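## Task

Rotate the yellow die until its 6 faces up and the black die until its 5 faces up, and place both of them entirely on the mat, resting flat when done; the remaining die has to end up entirely off the mat.

## Robot and tools

ROBOT. Two arms, left_arm and right_arm, each with a two-finger gripper, mounted on tilted plates on a shared metal stand. Cameras: cam_head_left and cam_head_right (fixed on a bar behind the arms, scene frame), plus cam_left_wrist and cam_right_wrist (carried by the arms), all 896x504. A dice task is done per scene; anything that leaves the table fails the scene.

FRAMES. Scene frame: origin at table height midway between the nominal bases, +z up, +x out over the table, left_arm toward +y. Reported end_effector_position (m), end_effector_quat_wxyz and velocities are in that arm's own base frame, which is tilted (base poses are listed in the scene data). Offsets you command are along the axes of that arm's current Hand target. Gripper axes: fingers point along +z, close along x; the reported position sits between the pads, fingertips 6.8 mm further on. A block on a post sticks out about 14 cm toward the gripper's -y and rotates with it; watch its clearance.

THE 14-NUMBER ROW. Every motion argument uses rows of 14 numbers, always both arms: left dx, dy, dz, rx, ry, rz, left shut, then right dx, dy, dz, rx, ry, rz, right shut. Each value lies in -1..1. Translation scale: 1.0 = 0.6 m; rotation scale: 1.0 = 180 degrees, with rx, ry, rz forming a single rotation vector. The six pose numbers are offsets, not poses, measured from the arm's Hand target as it stood when the action or move began. All zeros means no new request for that arm. Shut: above 0.01 closes at full force, 0.01 or less opens fully; no partial positions. Grippers start open. To keep a gripper as it is, repeat its last shut value (0 actively opens). It only holds items roughly 22-28 mm wide and never reports a grasp.

execute_actions(actions, cameras). actions: list of actions; each action is up to 15 rows, one per 1/30 s step; a short table repeats its last row to step 15. Every row in an action counts from the same start pose, so repeating an offset in a new action moves further. cameras: list of names, ["all"], or []; images come only when asked or when actions is empty. An empty actions list shows full state, scene number and task.

move(target, speed, blend, stop_force, zero, blocking, cameras). Straight-line path of each gripper. target: one 14-number row or a list of up to 15 rows; every row offsets from the Hand targets at the start of the move, not from the previous row. speed: m/s, 0.002-3.6, default 0.25 (rotation capped at twice that in rad/s); one value or one per target. blend: metres of corner rounding per target; 0 stops at each. stop_force: N, 3-120, both arms; ends an arm's path when push against its direction builds up; the arm backs off slightly and that becomes its Hand target. Do not rely on it while the gripper rotates, and omit it when lifting away from something pressed. All rows must share shut values with stop_force. zero: default true, re-zeroes force before the move. blocking=false returns after 0.5 s while motion continues (not with stop_force). Whole move capped at 10 s. Paths do not avoid obstacles; avoid sweeping past an arm's own base (elbow may whip). Faster moves lag, overshoot and hit harder.

wait(seconds): 0-3600, sends nothing new. stop(): brakes a running move. zoom_image(camera, region=[x0,y0,x1,y1]): pixels of that camera's latest image, at most 504x504. zero_wrist_force(arm): tares that arm's wrist sensor. finished_scene(scene): 1 or 2; ends the scene irreversibly.

RESULTS. Each call returns robot state: Hand target (last commanded pose after clipping; next offsets start from it), end-effector pose and velocities (velocities omitted while joints are still), joint positions/torques, Wrist force and Wrist torque in the gripper's own axes plus the peak since last shown, motor temperatures, tool commands. A move adds a move: line giving the ending (done, off_target, moving, held, fault) and limits (paced = pose clipped; held = checks blocked steps). done means within 3 mm and 2 degrees; it says nothing about contact. A gripper can rest short of its Hand target; send the gap as an offset.

AVOID. Orientation is clipped to 32 degrees from the measured one each step, so turn in stages. Pressing a target past a firm contact can trigger a fault stop: about 150 N net force, or wrist torque over their limits (24.9 N m), or joints straying from plan, each freezing the arm for 10 s. Motors heating to 85 C brake the arm 30-60 s (MOTOR HOT warns from 70 C); don't hold stretched arms or push into unreachable poses. A clearance check holds commands bringing arms too close; collisions or gripping the other arm's fingers can fail the scene. Do not drop dice from height, release them while moving, slam, or push anything off the table. Occasional outside nudges may shift loose dice.

Each tool is called as name(argument=value, ...) on one line, values as JSON.

## Session

execute_actions(actions=[])

Scene clock: 0.00 s.
left_arm: end_effector_position=(+0.6552, -0.1004, +0.2882) end_effector_quat_wxyz=(+0.619, -0.583, +0.495, +0.177) | right_arm: end_effector_position=(+0.2812, -0.4995, +0.2912) end_effector_quat_wxyz=(+0.246, +0.032, +0.897, -0.367)
Joint positions: left_arm=[-0.655 -1.089 1.45 5.271 -0.286 1.614] | right_arm=[2.391 -1.659 -2.188 0.033 1.361 -2.351]
Joint velocities: within noise
Joint torques (N m): no reading
Motor temperatures (°C): left_arm=[27 28 29 37 36 34] | right_arm=[35 27 27 37 40 33]
Wrist force (N): no reading
Wrist torque (N m): no reading
Wrist force, peak (N): no reading
Hand target: left_arm +0.6552, -0.1004, +0.2882; +0.619, -0.583, +0.495, +0.177 | right_arm +0.2812, -0.4995, +0.2912; +0.246, +0.032, +0.897, -0.367
Tool commands: left_gripper/shut=+0.0 right_gripper/shut=+0.0

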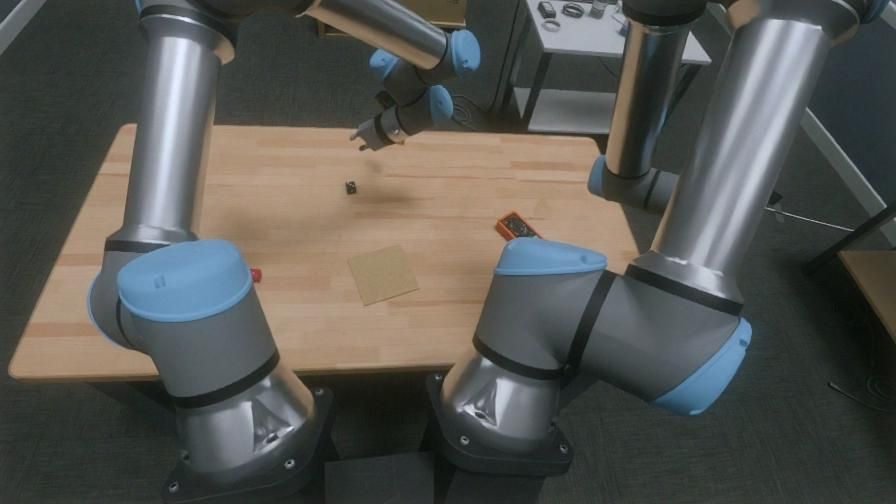

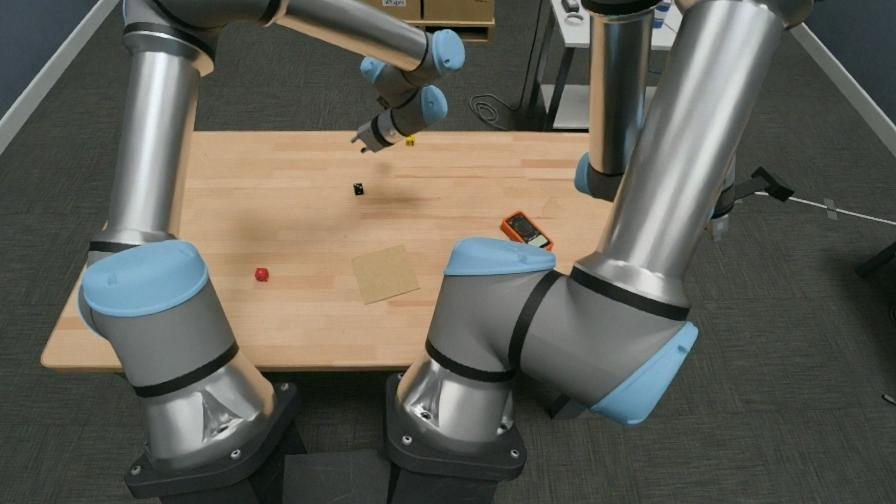

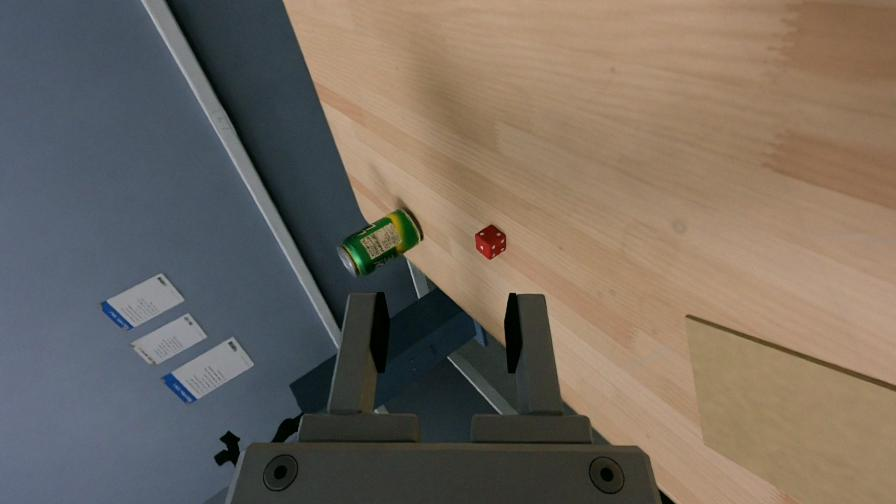

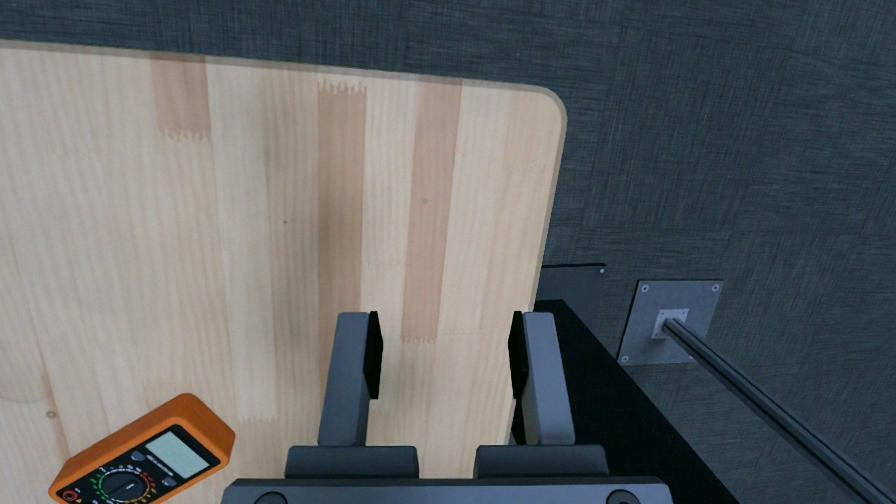

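zoom_image(camera="cam_head_right", region=[345, 125, 425, 205])

zoom_image(camera="cam_head_left", region=[335, 175, 365, 205])

zoom_image(camera="cam_head_right", region=[395, 130, 425, 150])

Scaled by 6.300 from the camera's image (finer frame: 1280x720).

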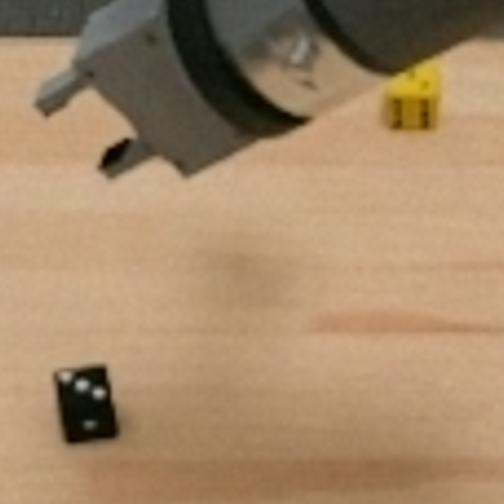

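Scaled by 16.800 from the camera's image (finer frame: 1280x720).

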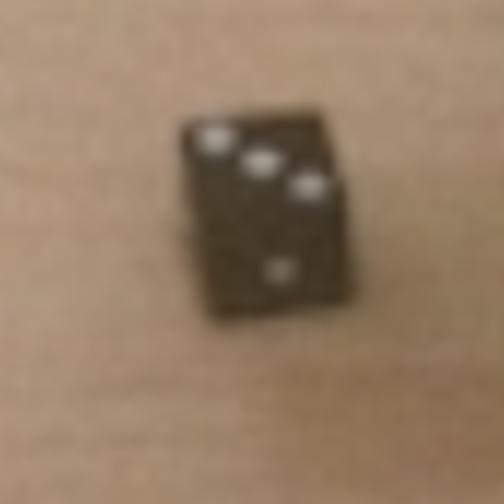

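Scaled by 16.800 from the camera's image (finer frame: 1280x720).

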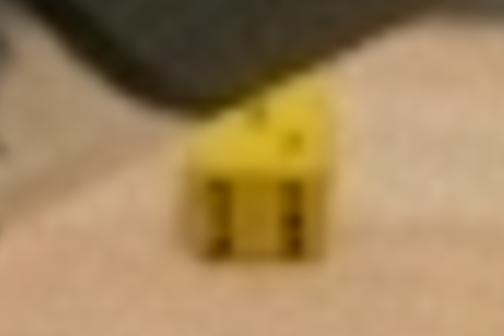

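move(target=[-0.1427,-0.019,0.3042,0.4712,0.4429,0.2561,0,0,0,0,0,0,0,0], speed=0.6)

move(target=[0,0,0,0,0,0,0,-0.804,0.8975,-0.3617,0.1977,-0.3613,-0.3176,0], speed=0.5, cameras=["all"])

Scene clock: 59.20 s.
left_arm: end_effector_position=(+0.6977, +0.0855, +0.3334) end_effector_quat_wxyz=(+0.330, +0.129, +0.874, -0.332) | right_arm: end_effector_position=(+0.2812, -0.4995, +0.2912) end_effector_quat_wxyz=(+0.246, +0.032, +0.897, -0.367)
Joint positions: left_arm=[0.132 -1.117 1.538 3.674 -2.382 4.865] | right_arm=[2.391 -1.659 -2.188 0.033 1.361 -2.351]
Joint torques (N m): left_arm=[-10.82 -62.24 -3.49 -4.29 -0.92 -1.61] | right_arm=[-13.09 38.24 4.85 2.76 -0.69 0.07]
Wrist force (N): left_arm=[0.0 0.2 -0.4] | right_arm=[-0.4 -0.2 0.2]
Wrist torque (N m): left_arm=[-0.08 -0.04 0.11] | right_arm=[-0.02 0.04 0.00]
Wrist force, peak (N): left_arm=[-2.8 4.8 -3.2] | right_arm=[-0.6 0.1 0.0]
Hand target: left_arm +0.6977, +0.0854, +0.3335; +0.330, +0.129, +0.874, -0.333 (not the last commanded pose) | right_arm +0.2812, -0.4995, +0.2912; +0.246, +0.032, +0.897, -0.367
Off the commanded pose: left_arm 0.006 m, 6 deg | right_arm 0.000 m, 0 deg.
move: held (left_arm; a check stopped the path); limits=held
pose unreachable (left arm): on one or more control steps of this call, first in action 0 (counted from 0), this arm could not follow its commanded pose, so it was not sent that pose on those steps. It may still have moved: this result reports where it is.
cause: moving toward the commanded pose would bring two parts of the arm too close to each other (its gripper and another part of the arm, with joints 4 (wrist 1) to 6 (wrist 3) between them, 14 mm apart when it was first held).

Scene clock: 61.47 s.
left_arm: end_effector_position=(+0.6977, +0.0854, +0.3335) end_effector_quat_wxyz=(+0.330, +0.129, +0.874, -0.333) | right_arm: end_effector_position=(+0.7418, +0.0983, +0.3014) end_effector_quat_wxyz=(-0.450, +0.495, -0.402, +0.625)
Joint positions: left_arm=[0.132 -1.117 1.538 3.674 -2.382 4.865] | right_arm=[3.577 -2.37 -1.608 1.049 1.087 -3.507]
Joint torques (N m): left_arm=[-11.33 -63.15 -15.71 -1.43 -3.07 1.28] | right_arm=[13.66 54.08 11.71 2.63 0.81 -1.59]
Wrist force (N): left_arm=[0.2 0.4 -0.3] | right_arm=[-0.4 -0.2 -0.3]
Wrist torque (N m): left_arm=[-0.06 -0.06 0.12] | right_arm=[0.05 0.06 -0.17]
Wrist force, peak (N): left_arm=[0.3 0.6 -0.5] | right_arm=[-1.9 -0.4 0.8]
Hand target: left_arm +0.6977, +0.0854, +0.3335; +0.330, +0.129, +0.874, -0.333 | right_arm +0.7418, +0.0984, +0.3015; -0.450, +0.495, -0.402, +0.625
Off the commanded pose: left_arm 0.000 m, 0 deg | right_arm 0.000 m, 0 deg.
move: done
cam_left_wrist: T_world_to_cam=[[-0.73923, 0.01028, -0.67337, 0.73755], [-0.08465, 0.99054, 0.10805, -0.0463], [0.66811, 0.13687, -0.73137, -0.13353]] pos_world=[0.63052, 0.05656, 0.40399]
cam_right_wrist: T_world_to_cam=[[-0.11867, -0.95598, 0.26836, 0.09548], [-0.64091, -0.13268, -0.75606, 0.73795], [0.75839, -0.26171, -0.59695, -0.25934]] pos_world=[0.68097, 0.12132, 0.3775]

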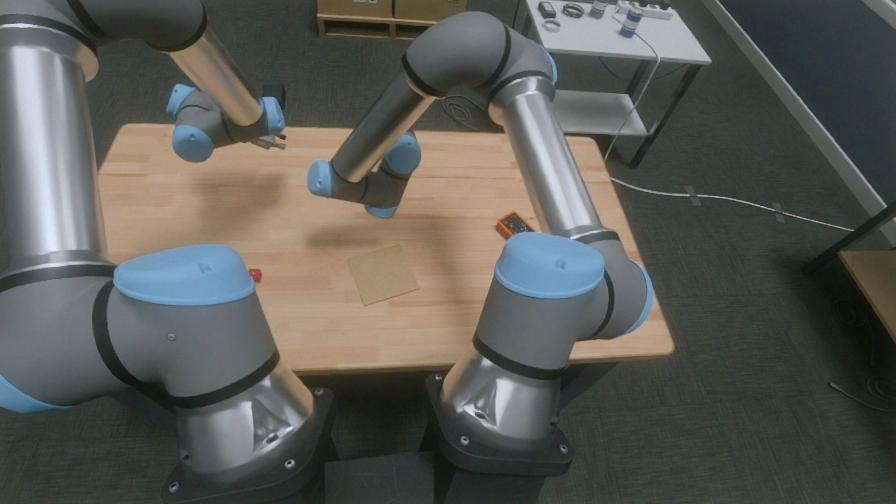

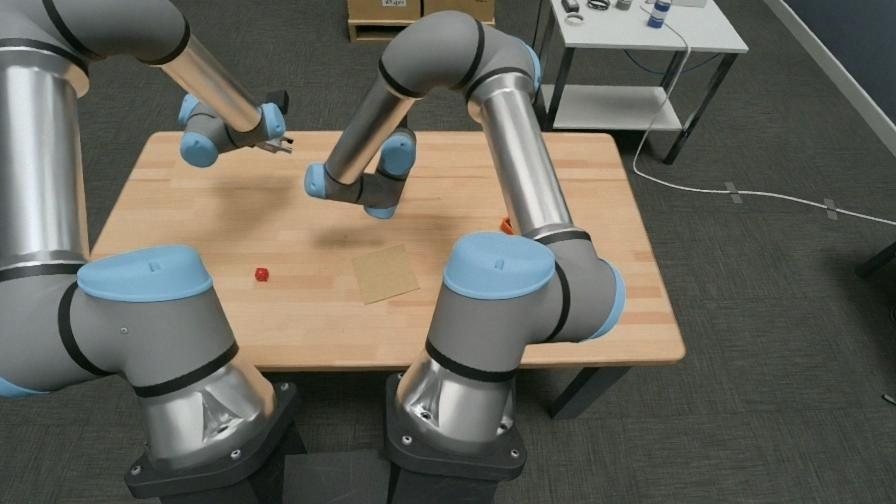

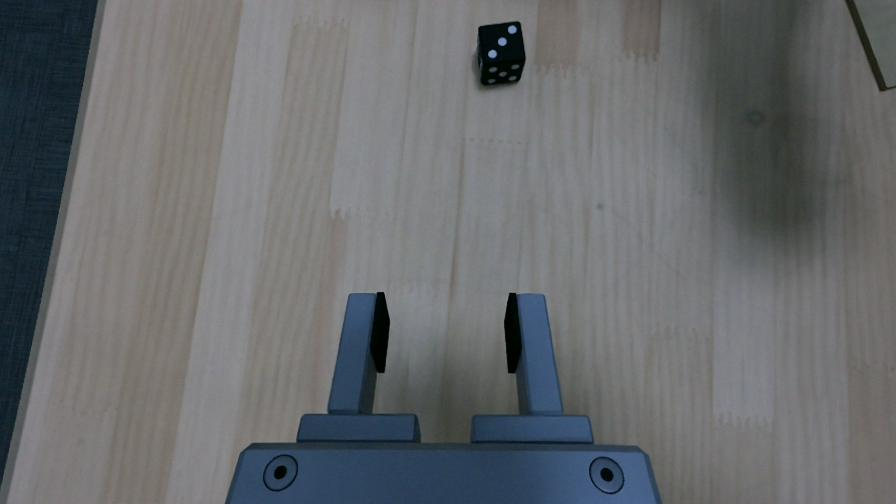

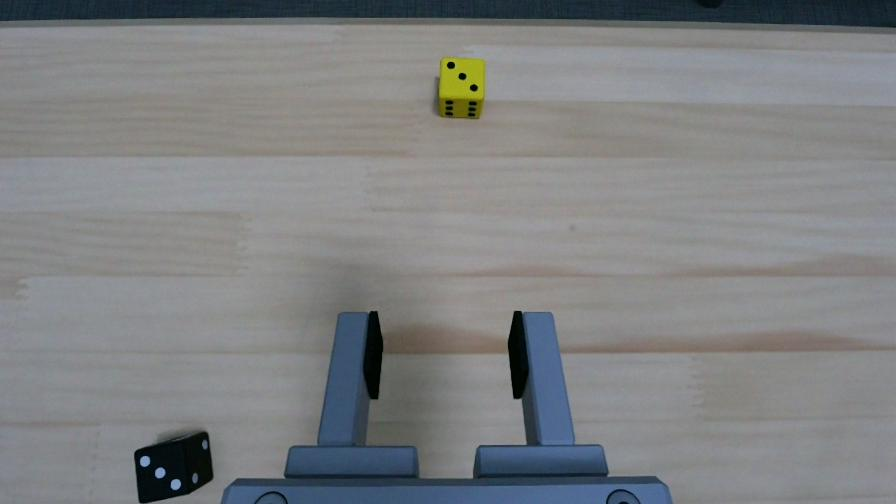

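move(target=[0.058,0.0573,0.2147,0.0435,-0.0231,-0.0163,0,0.026,0.0818,0.1917,0.0444,0,0,0], speed=0.3, cameras=["all"])

Scene clock: 100.07 s.
left_arm: end_effector_position=(+0.7267, +0.0495, +0.2665) end_effector_quat_wxyz=(+0.336, +0.123, +0.855, -0.375) | right_arm: end_effector_position=(+0.8390, +0.0700, +0.2843) end_effector_quat_wxyz=(-0.477, +0.469, -0.366, +0.647)
Joint positions: left_arm=[0.088 -0.963 1.54 3.435 -2.441 4.75] | right_arm=[3.46 -2.616 -1.195 0.984 1.242 -3.519]
Joint torques (N m): left_arm=[12.71 -40.59 1.15 -4.39 0.4 1.64] | right_arm=[14.8 45.08 18.8 3.16 1.18 1.86]
Wrist force (N): left_arm=[0.0 0.4 -0.6] | right_arm=[-0.2 -0.4 -0.1]
Wrist torque (N m): left_arm=[-0.06 -0.03 -0.08] | right_arm=[0.06 0.07 0.00]
Wrist force, peak (N): left_arm=[4.6 7.0 10.1] | right_arm=[0.3 1.4 1.7]
Hand target: left_arm +0.7267, +0.0495, +0.2663; +0.336, +0.123, +0.855, -0.375 (not the last commanded pose) | right_arm +0.8391, +0.0700, +0.2844; -0.477, +0.469, -0.366, +0.647 (not the last commanded pose)
Off the commanded pose: left_arm 0.056 m, 4 deg | right_arm 0.023 m, 1 deg.
move: held (left_arm; a check stopped the path), off_target (right_arm; braked when a check withheld steps of left_arm); limits=held
pose unreachable (left arm): on one or more control steps of this call, first in action 0 (counted from 0), this arm could not follow its commanded pose, so it was not sent that pose on those steps. It may still have moved: this result reports where it is.
cause: moving toward the commanded pose would bring a part of the arm too close to another arm (a part of this arm just beyond joint 3 (elbow) and a part of the right arm just beyond its joint 3 (elbow), 29 mm apart when this arm was first held).
cam_left_wrist: T_world_to_cam=[[-0.73413, -0.03829, -0.67793, 0.71414], [-0.06609, 0.9977, 0.01522, 0.0099], [0.67579, 0.05598, -0.73497, -0.19765]] pos_world=[0.6585, 0.02853, 0.33871]
cam_right_wrist: T_world_to_cam=[[-0.11993, -0.95622, 0.26695, 0.0859], [-0.55049, -0.15972, -0.81942, 0.72765], [0.82619, -0.24523, -0.50723, -0.43426]] pos_world=[0.76965, 0.09187, 0.35305]

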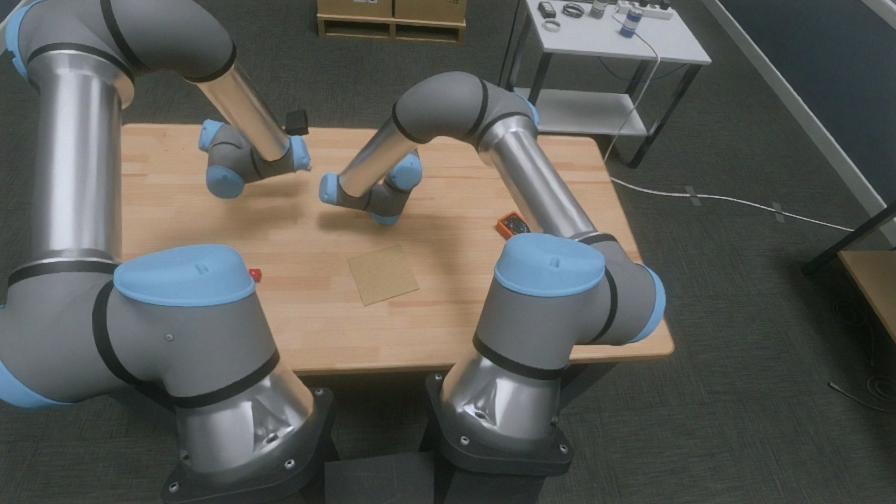

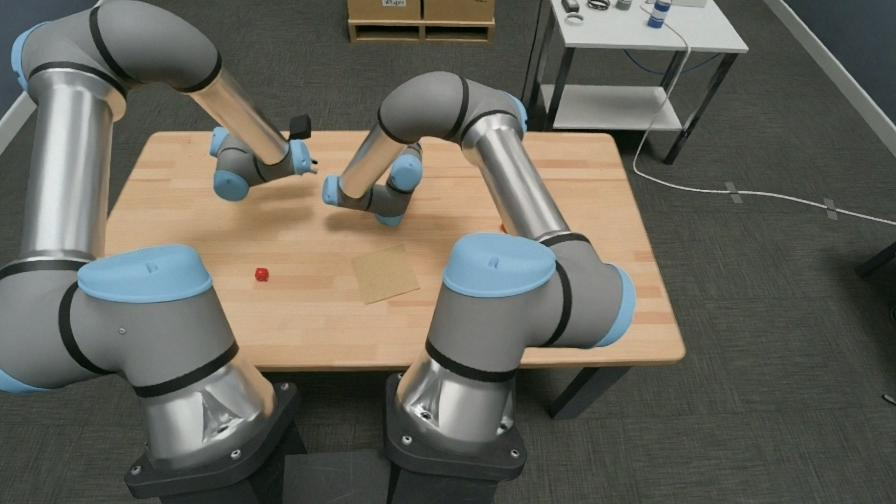

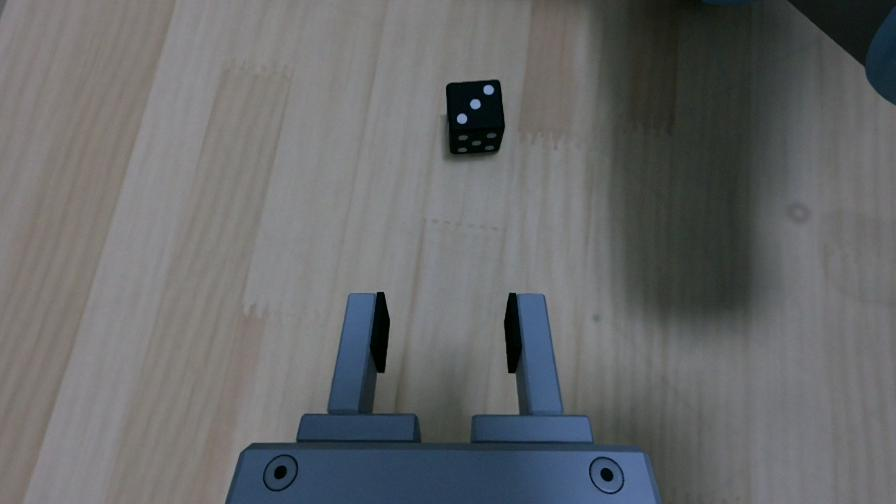

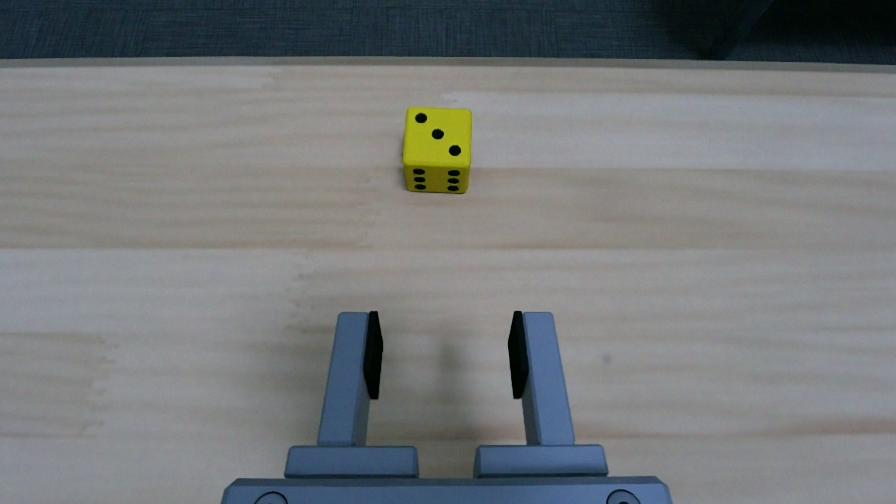

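move(target=[0,0,0,0,0,0,0,0.005,0.0464,0.0975,0.0056,0,0,0], speed=0.2, stop_force=12, cameras=["cam_right_wrist"])

Scene clock: 116.80 s.
left_arm: end_effector_position=(+0.7267, +0.0495, +0.2663) end_effector_quat_wxyz=(+0.336, +0.123, +0.855, -0.375) | right_arm: end_effector_position=(+0.8494, +0.0679, +0.2832) end_effector_quat_wxyz=(-0.478, +0.468, -0.365, +0.648)
Joint positions: left_arm=[0.088 -0.963 1.54 3.435 -2.441 4.75] | right_arm=[3.451 -2.64 -1.147 0.963 1.251 -3.517]
Joint torques (N m): left_arm=[13.69 -41.19 0.88 -4.32 0.48 0.42] | right_arm=[16.43 49.61 8.63 1.65 0.21 0.04]
Wrist force (N): left_arm=[-0.2 0.5 -0.5] | right_arm=[-0.2 -0.5 0.0]
Wrist torque (N m): left_arm=[-0.05 -0.02 -0.09] | right_arm=[0.03 0.06 -0.15]
Wrist force, peak (N): left_arm=[-0.4 0.6 -0.6] | right_arm=[-0.5 -0.9 3.9]
Hand target: left_arm +0.7267, +0.0495, +0.2663; +0.336, +0.123, +0.855, -0.375 | right_arm +0.8494, +0.0679, +0.2832; -0.478, +0.468, -0.365, +0.648 (not the last commanded pose)
Tool commands: left_gripper/shut=+0.0 right_gripper/shut=+0.0
Off the commanded pose: left_arm 0.000 m, 0 deg | right_arm 0.054 m, 1 deg.
FORCE FAULT: contact force on the right arm reached its limit, and that arm stopped. The contact can be on any part of that arm, not only on its tool. That arm's remaining commands of this call were not run. That arm is still stopped at the end of this call. That arm stays stopped for about 10 more seconds. Until then a move that you send moves the other arm only, and its call returns only when the move has ended. Once the stop has ended, the next robot result says so. If the stop ends while you think or write, that arm runs what you send next, counted from a new Hand target: where the arm stands when the stop ends. While its stop runs, that arm, its gripper or tool too, takes no new command. Until it ends, the stop uses up actions while you think or wait. An arm that is not stopped still takes commands.
move: fault (right_arm)
cam_right_wrist: T_world_to_cam=[[-0.11994, -0.95635, 0.26646, 0.08555], [-0.54763, -0.16014, -0.82125, 0.73025], [0.82808, -0.24442, -0.50453, -0.4463]] pos_world=[0.77974, 0.08967, 0.35175]

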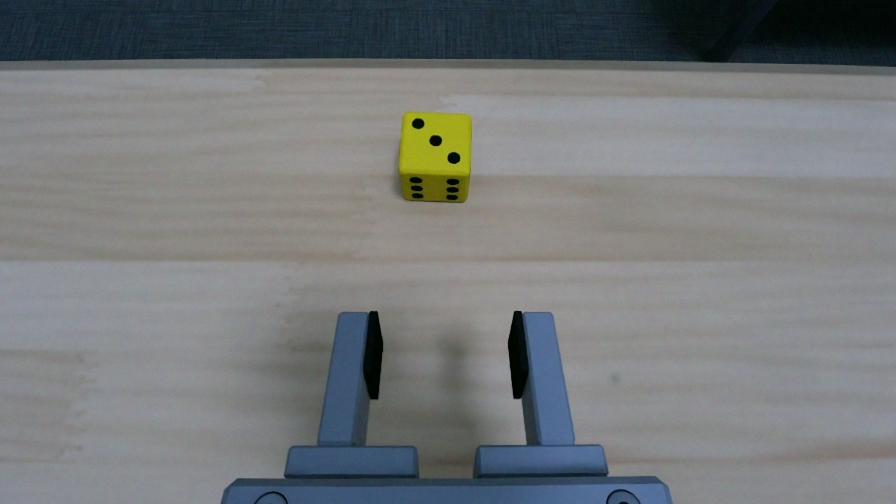

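wait(seconds=0.1, cameras=["all"])

zoom_image(camera="cam_head_right", region=[200, 60, 460, 240])

zoom_image(camera="cam_head_left", region=[200, 60, 460, 240])

Scene clock: 136.77 s.
left_arm: end_effector_position=(+0.7267, +0.0495, +0.2663) end_effector_quat_wxyz=(+0.336, +0.123, +0.855, -0.375) | right_arm: end_effector_position=(+0.8494, +0.0679, +0.2832) end_effector_quat_wxyz=(-0.478, +0.468, -0.365, +0.648)
Joint positions: left_arm=[0.088 -0.963 1.54 3.435 -2.441 4.75] | right_arm=[3.451 -2.64 -1.147 0.963 1.251 -3.517]
Joint torques (N m): left_arm=[13.34 -41.12 -0.88 -4.36 0.08 -1.33] | right_arm=[16.03 48.74 6.38 1.74 0.37 0.05]
Wrist force (N): left_arm=[-0.2 0.5 -0.5] | right_arm=[-0.4 -0.7 -0.1]
Wrist torque (N m): left_arm=[-0.05 -0.01 -0.08] | right_arm=[0.01 0.07 -0.15]
Wrist force, peak (N): left_arm=[-0.4 0.5 -0.8] | right_arm=[-0.4 -0.8 0.1]
Hand target: left_arm +0.7267, +0.0495, +0.2663; +0.336, +0.123, +0.855, -0.375 | right_arm +0.8494, +0.0679, +0.2832; -0.478, +0.468, -0.365, +0.648 (not the last commanded pose)
Tool commands: left_gripper/shut=+0.0 right_gripper/shut=+0.0
Off the commanded pose: left_arm 0.000 m, 0 deg | right_arm 0.054 m, 1 deg.
FORCE FAULT, CONTINUED: the right arm's stop, for the force fault that an earlier result reported, is over. The rest of the stop counts as 19 of the actions that you can send in this scene. That arm's target is now where it stood when the stop ended, not its last command. That arm accepts commands again.
wait: 0.10 s; at rest from the start
cam_left_wrist: T_world_to_cam=[[-0.73432, -0.0383, -0.67772, 0.71406], [-0.0661, 0.9977, 0.01523, 0.00991], [0.67558, 0.05597, -0.73516, -0.1976]] pos_world=[0.6585, 0.02853, 0.33852]
cam_right_wrist: T_world_to_cam=[[-0.11994, -0.95635, 0.26646, 0.08555], [-0.54763, -0.16014, -0.82125, 0.73025], [0.82808, -0.24442, -0.50453, -0.4463]] pos_world=[0.77974, 0.08967, 0.35175]

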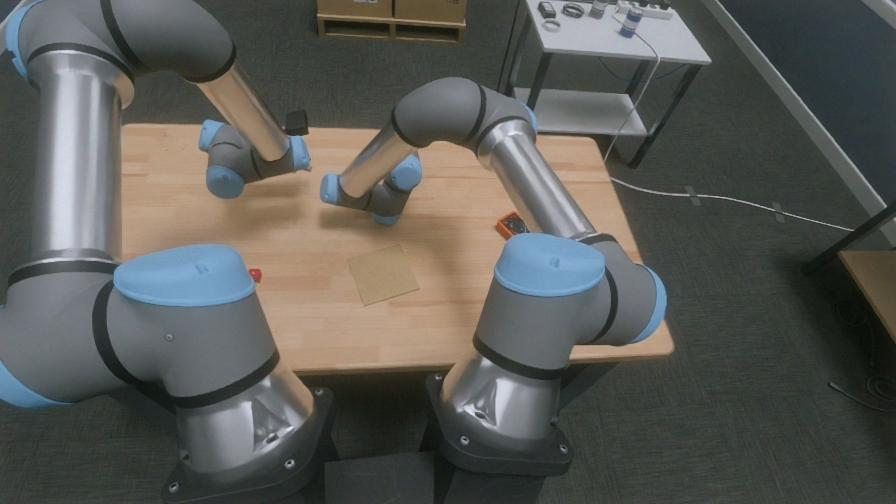

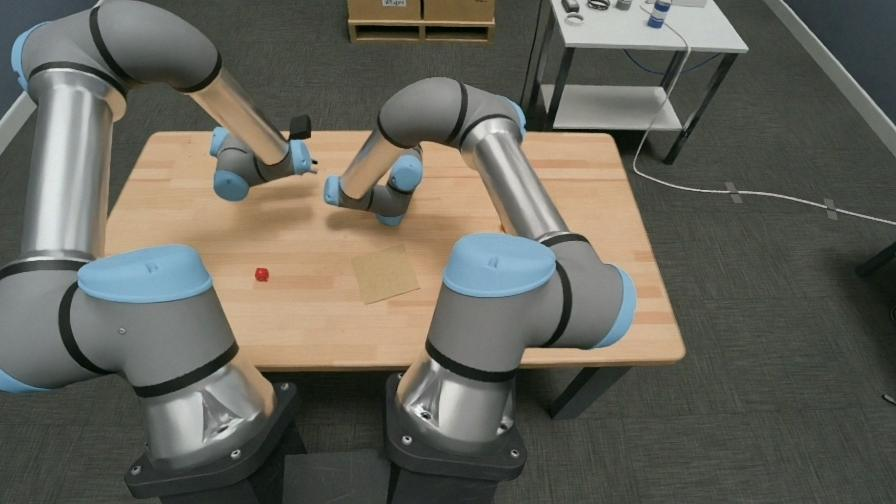

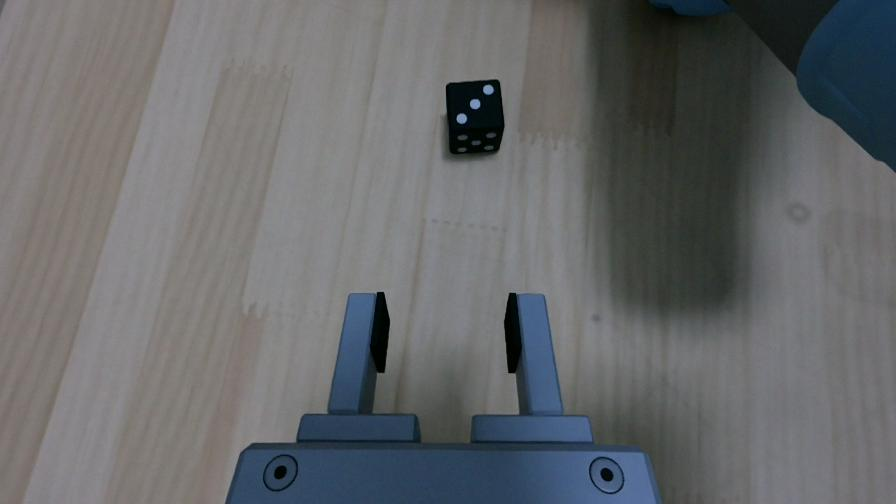

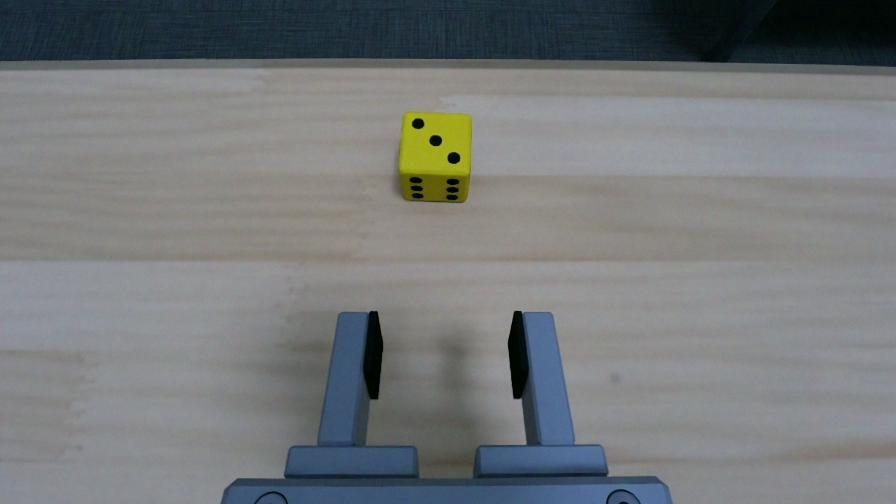

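Scaled by 1.938 from the camera's image (finer frame: 1280x720).

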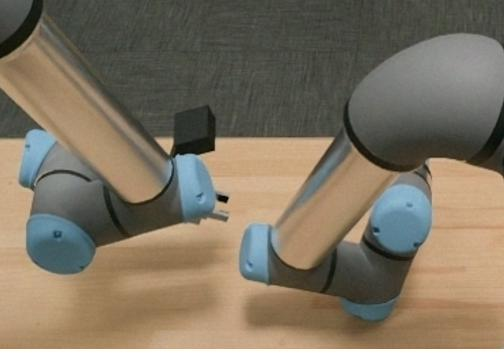

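Scaled by 1.938 from the camera's image (finer frame: 1280x720).

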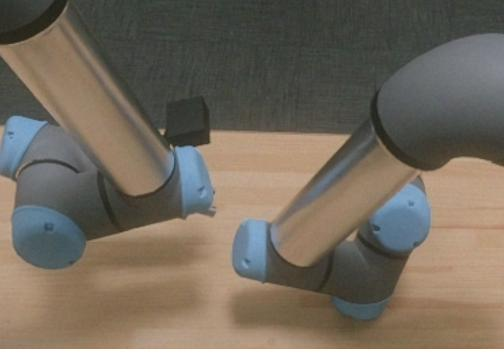

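move(target=[[0,0,0,0,0,0,0,0.052,-0.2377,-0.2075,0,0.1915,0.462,0],[0,0,0,0,0,0,0,0.003,-0.117,-0.066,0,0.383,0.924,0]], speed=0.4, blend=0.05, cameras=["all"])

Scene clock: 184.30 s.
left_arm: end_effector_position=(+0.7267, +0.0495, +0.2663) end_effector_quat_wxyz=(+0.336, +0.123, +0.855, -0.375) | right_arm: end_effector_position=(+0.8170, +0.0704, +0.3039) end_effector_quat_wxyz=(+0.545, -0.369, +0.456, -0.599)
Joint positions: left_arm=[0.088 -0.963 1.54 3.435 -2.441 4.75] | right_arm=[3.504 -2.565 -1.248 1.03 1.085 -3.257]
Joint torques (N m): left_arm=[11.56 -41.86 0.31 -4.15 -0.24 -1.26] | right_arm=[8.97 33.66 18.57 -0.82 2.33 -0.42]
Wrist force (N): left_arm=[-0.1 0.6 -0.5] | right_arm=[-0.4 -0.3 -0.1]
Wrist torque (N m): left_arm=[-0.04 -0.02 -0.08] | right_arm=[0.06 0.06 0.04]
Wrist force, peak (N): left_arm=[-0.3 0.4 -0.9] | right_arm=[-1.6 -4.2 -2.0]
Hand target: left_arm +0.7267, +0.0495, +0.2663; +0.336, +0.123, +0.855, -0.375 | right_arm +0.8170, +0.0703, +0.3038; +0.545, -0.369, +0.456, -0.599 (not the last commanded pose)
Off the commanded pose: left_arm 0.000 m, 0 deg | right_arm 0.044 m, 162 deg.
move: held (right_arm; a check stopped the path); path passed 0 of 2 targets; limits=held
pose unreachable (right arm): on one or more control steps of this call, first in action 0 (counted from 0), this arm could not follow its commanded pose, so it was not sent that pose on those steps. It may still have moved: this result reports where it is.
cause: moving toward the commanded pose would bring a part of the arm too close to another arm (a part of this arm just beyond joint 3 (elbow) and a part of the left arm just beyond its joint 3 (elbow), where that arm would come to rest).
cam_left_wrist: T_world_to_cam=[[-0.73432, -0.0383, -0.67772, 0.71406], [-0.0661, 0.9977, 0.01523, 0.00991], [0.67558, 0.05597, -0.73516, -0.1976]] pos_world=[0.6585, 0.02853, 0.33852]
cam_right_wrist: T_world_to_cam=[[-0.14841, -0.98789, -0.04531, 0.19878], [-0.51213, 0.11597, -0.85104, 0.69046], [0.84599, -0.1031, -0.52314, -0.42738]] pos_world=[0.74466, 0.07223, 0.37304]

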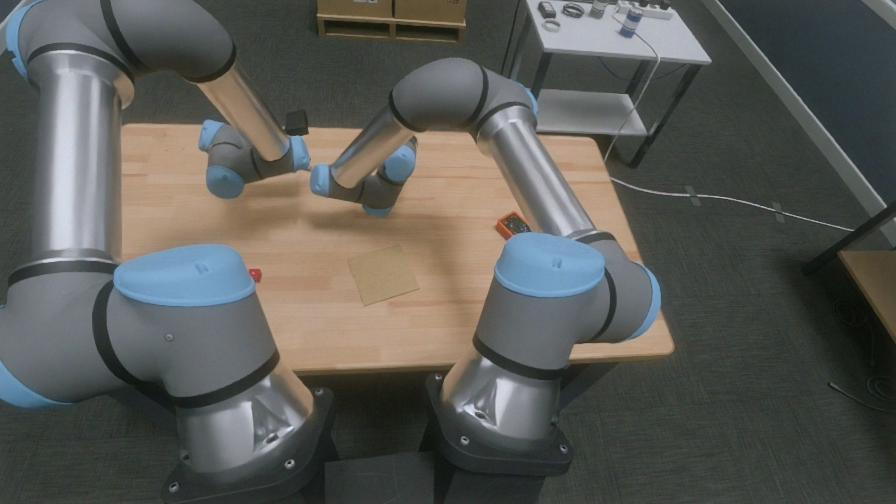

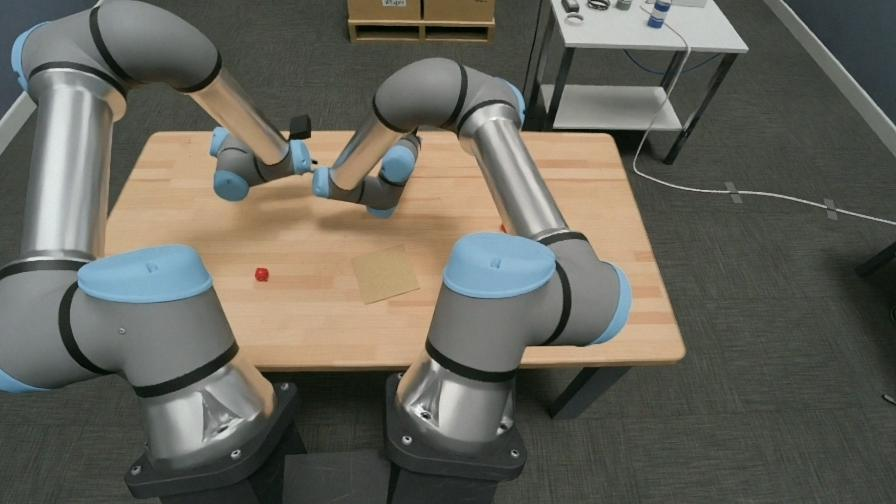

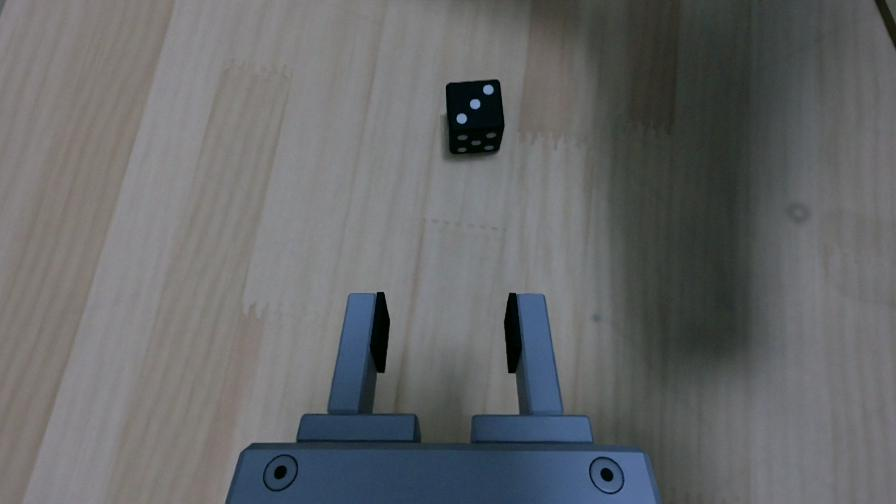

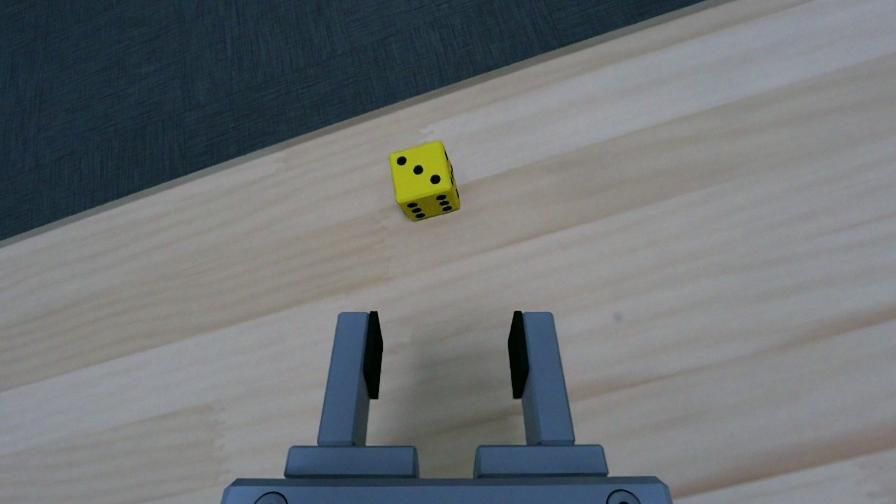

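move(target=[0,0,-0.37,0,0,0,0,0,0,0,0,0,0,0], speed=0.5)

move(target=[[0,0,0,0,0,0,0,-0.002,-0.225,-0.176,0,0.172,0.415,0],[0,0,0,0,0,0,0,-0.0267,-0.0783,-0.0322,0,0.3436,0.831,0]], speed=0.5, blend=0.05, cameras=["all"])

Scene clock: 199.37 s.
left_arm: end_effector_position=(+0.6718, +0.1320, +0.3231) end_effector_quat_wxyz=(+0.340, +0.120, +0.854, -0.376) | right_arm: end_effector_position=(+0.8170, +0.0703, +0.3038) end_effector_quat_wxyz=(+0.545, -0.369, +0.456, -0.599)
Joint positions: left_arm=[0.23 -1.106 1.579 3.67 -2.525 4.922] | right_arm=[3.504 -2.565 -1.248 1.03 1.085 -3.257]
Joint torques (N m): left_arm=[13.22 -60.01 -17.83 -0.58 0.43 1.55] | right_arm=[9.91 33.36 18.35 -0.76 2.32 1.98]
Wrist force (N): left_arm=[-0.2 0.4 -0.6] | right_arm=[-0.4 -0.2 0.0]
Wrist torque (N m): left_arm=[-0.07 -0.02 0.12] | right_arm=[0.07 0.06 0.04]
Wrist force, peak (N): left_arm=[-2.6 -0.7 -24.8] | right_arm=[-0.6 -0.7 0.1]
Hand target: left_arm +0.6718, +0.1321, +0.3232; +0.340, +0.120, +0.854, -0.376 (not the last commanded pose) | right_arm +0.8170, +0.0703, +0.3038; +0.545, -0.369, +0.456, -0.599
Off the commanded pose: left_arm 0.108 m, 1 deg | right_arm 0.000 m, 0 deg.
move: held (left_arm; a check stopped the path); limits=held
pose unreachable (left arm): on one or more control steps of this call, first in action 0 (counted from 0), this arm could not follow its commanded pose, so it was not sent that pose on those steps. It may still have moved: this result reports where it is.
cause: moving toward the commanded pose would bring two parts of the arm too close to each other (its gripper and another part of the arm, with joints 4 (wrist 1) to 6 (wrist 3) between them, 10 mm apart when it was first held).

Scene clock: 202.77 s.
left_arm: end_effector_position=(+0.6718, +0.1321, +0.3232) end_effector_quat_wxyz=(+0.340, +0.120, +0.854, -0.376) | right_arm: end_effector_position=(+0.7862, +0.0884, +0.3432) end_effector_quat_wxyz=(+0.460, +0.584, +0.615, +0.263)
Joint positions: left_arm=[0.231 -1.106 1.578 3.67 -2.525 4.922] | right_arm=[3.562 -2.109 -1.522 -0.063 0.987 0.037]
Joint torques (N m): left_arm=[18.01 -63.18 -17.6 -0.66 0.52 1.37] | right_arm=[21.33 64.03 -2.59 4.42 -0.63 1.35]
Wrist force (N): left_arm=[-0.3 0.5 -0.6] | right_arm=[0.2 0.5 0.6]
Wrist torque (N m): left_arm=[-0.06 -0.01 0.11] | right_arm=[0.01 -0.03 -0.06]
Wrist force, peak (N): left_arm=[-0.2 0.6 -0.9] | right_arm=[-0.8 0.6 0.9]
Hand target: left_arm +0.6718, +0.1321, +0.3232; +0.340, +0.120, +0.854, -0.376 | right_arm +0.7862, +0.0885, +0.3432; +0.460, +0.584, +0.615, +0.264
Off the commanded pose: left_arm 0.000 m, 0 deg | right_arm 0.000 m, 0 deg.
move: done
cam_left_wrist: T_world_to_cam=[[-0.7303, -0.0473, -0.68148, 0.71521], [-0.07409, 0.9972, 0.01017, -0.07001], [0.67909, 0.05792, -0.73176, -0.12699]] pos_world=[0.60337, 0.11101, 0.39519]
cam_right_wrist: T_world_to_cam=[[0.08838, 0.96026, -0.26475, -0.06924], [-0.35789, 0.27866, 0.89121, -0.02748], [0.92957, 0.01599, 0.36829, -0.76107]] pos_world=[0.70375, 0.08632, 0.28646]

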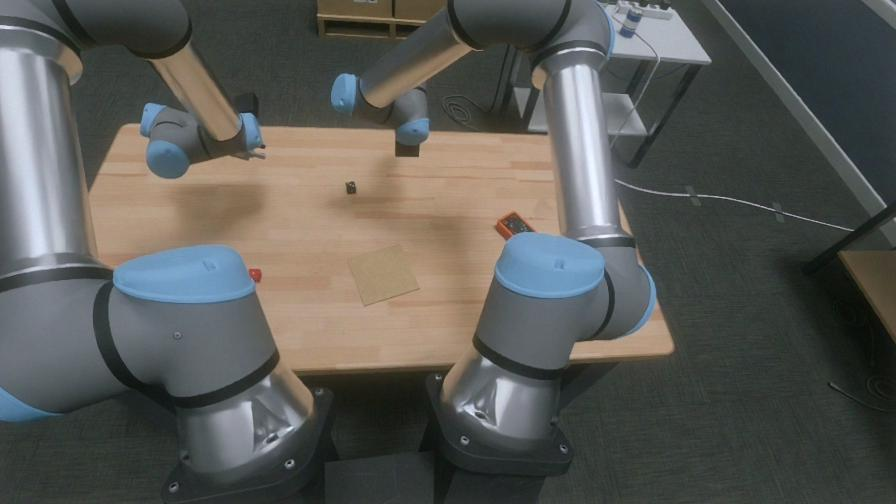

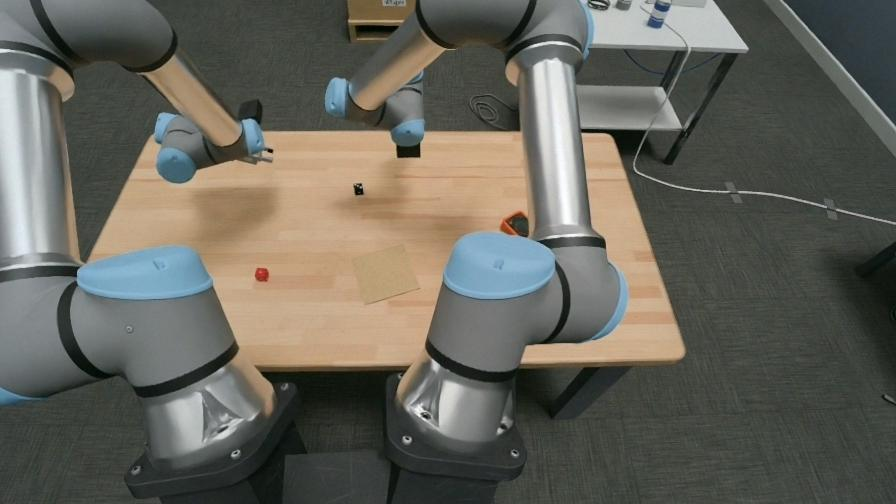

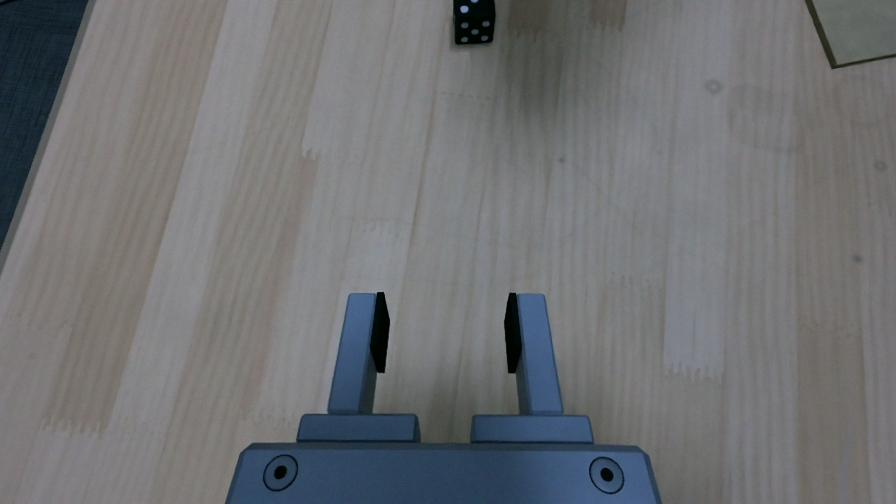

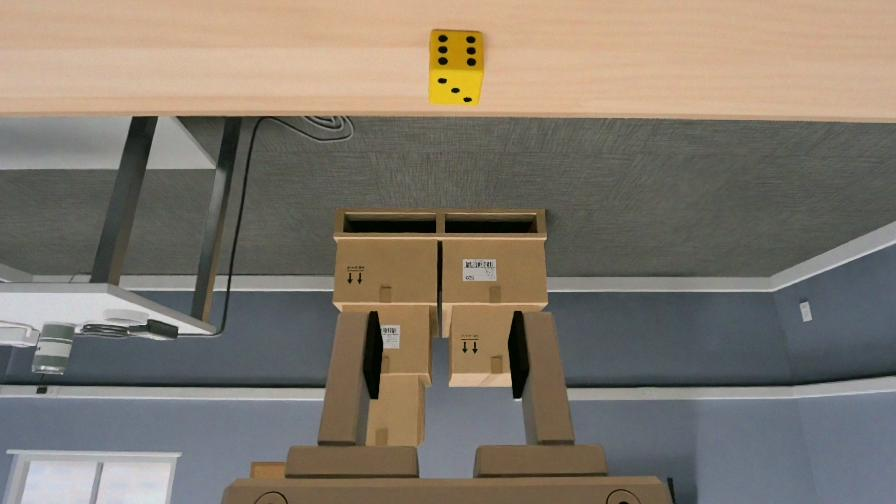

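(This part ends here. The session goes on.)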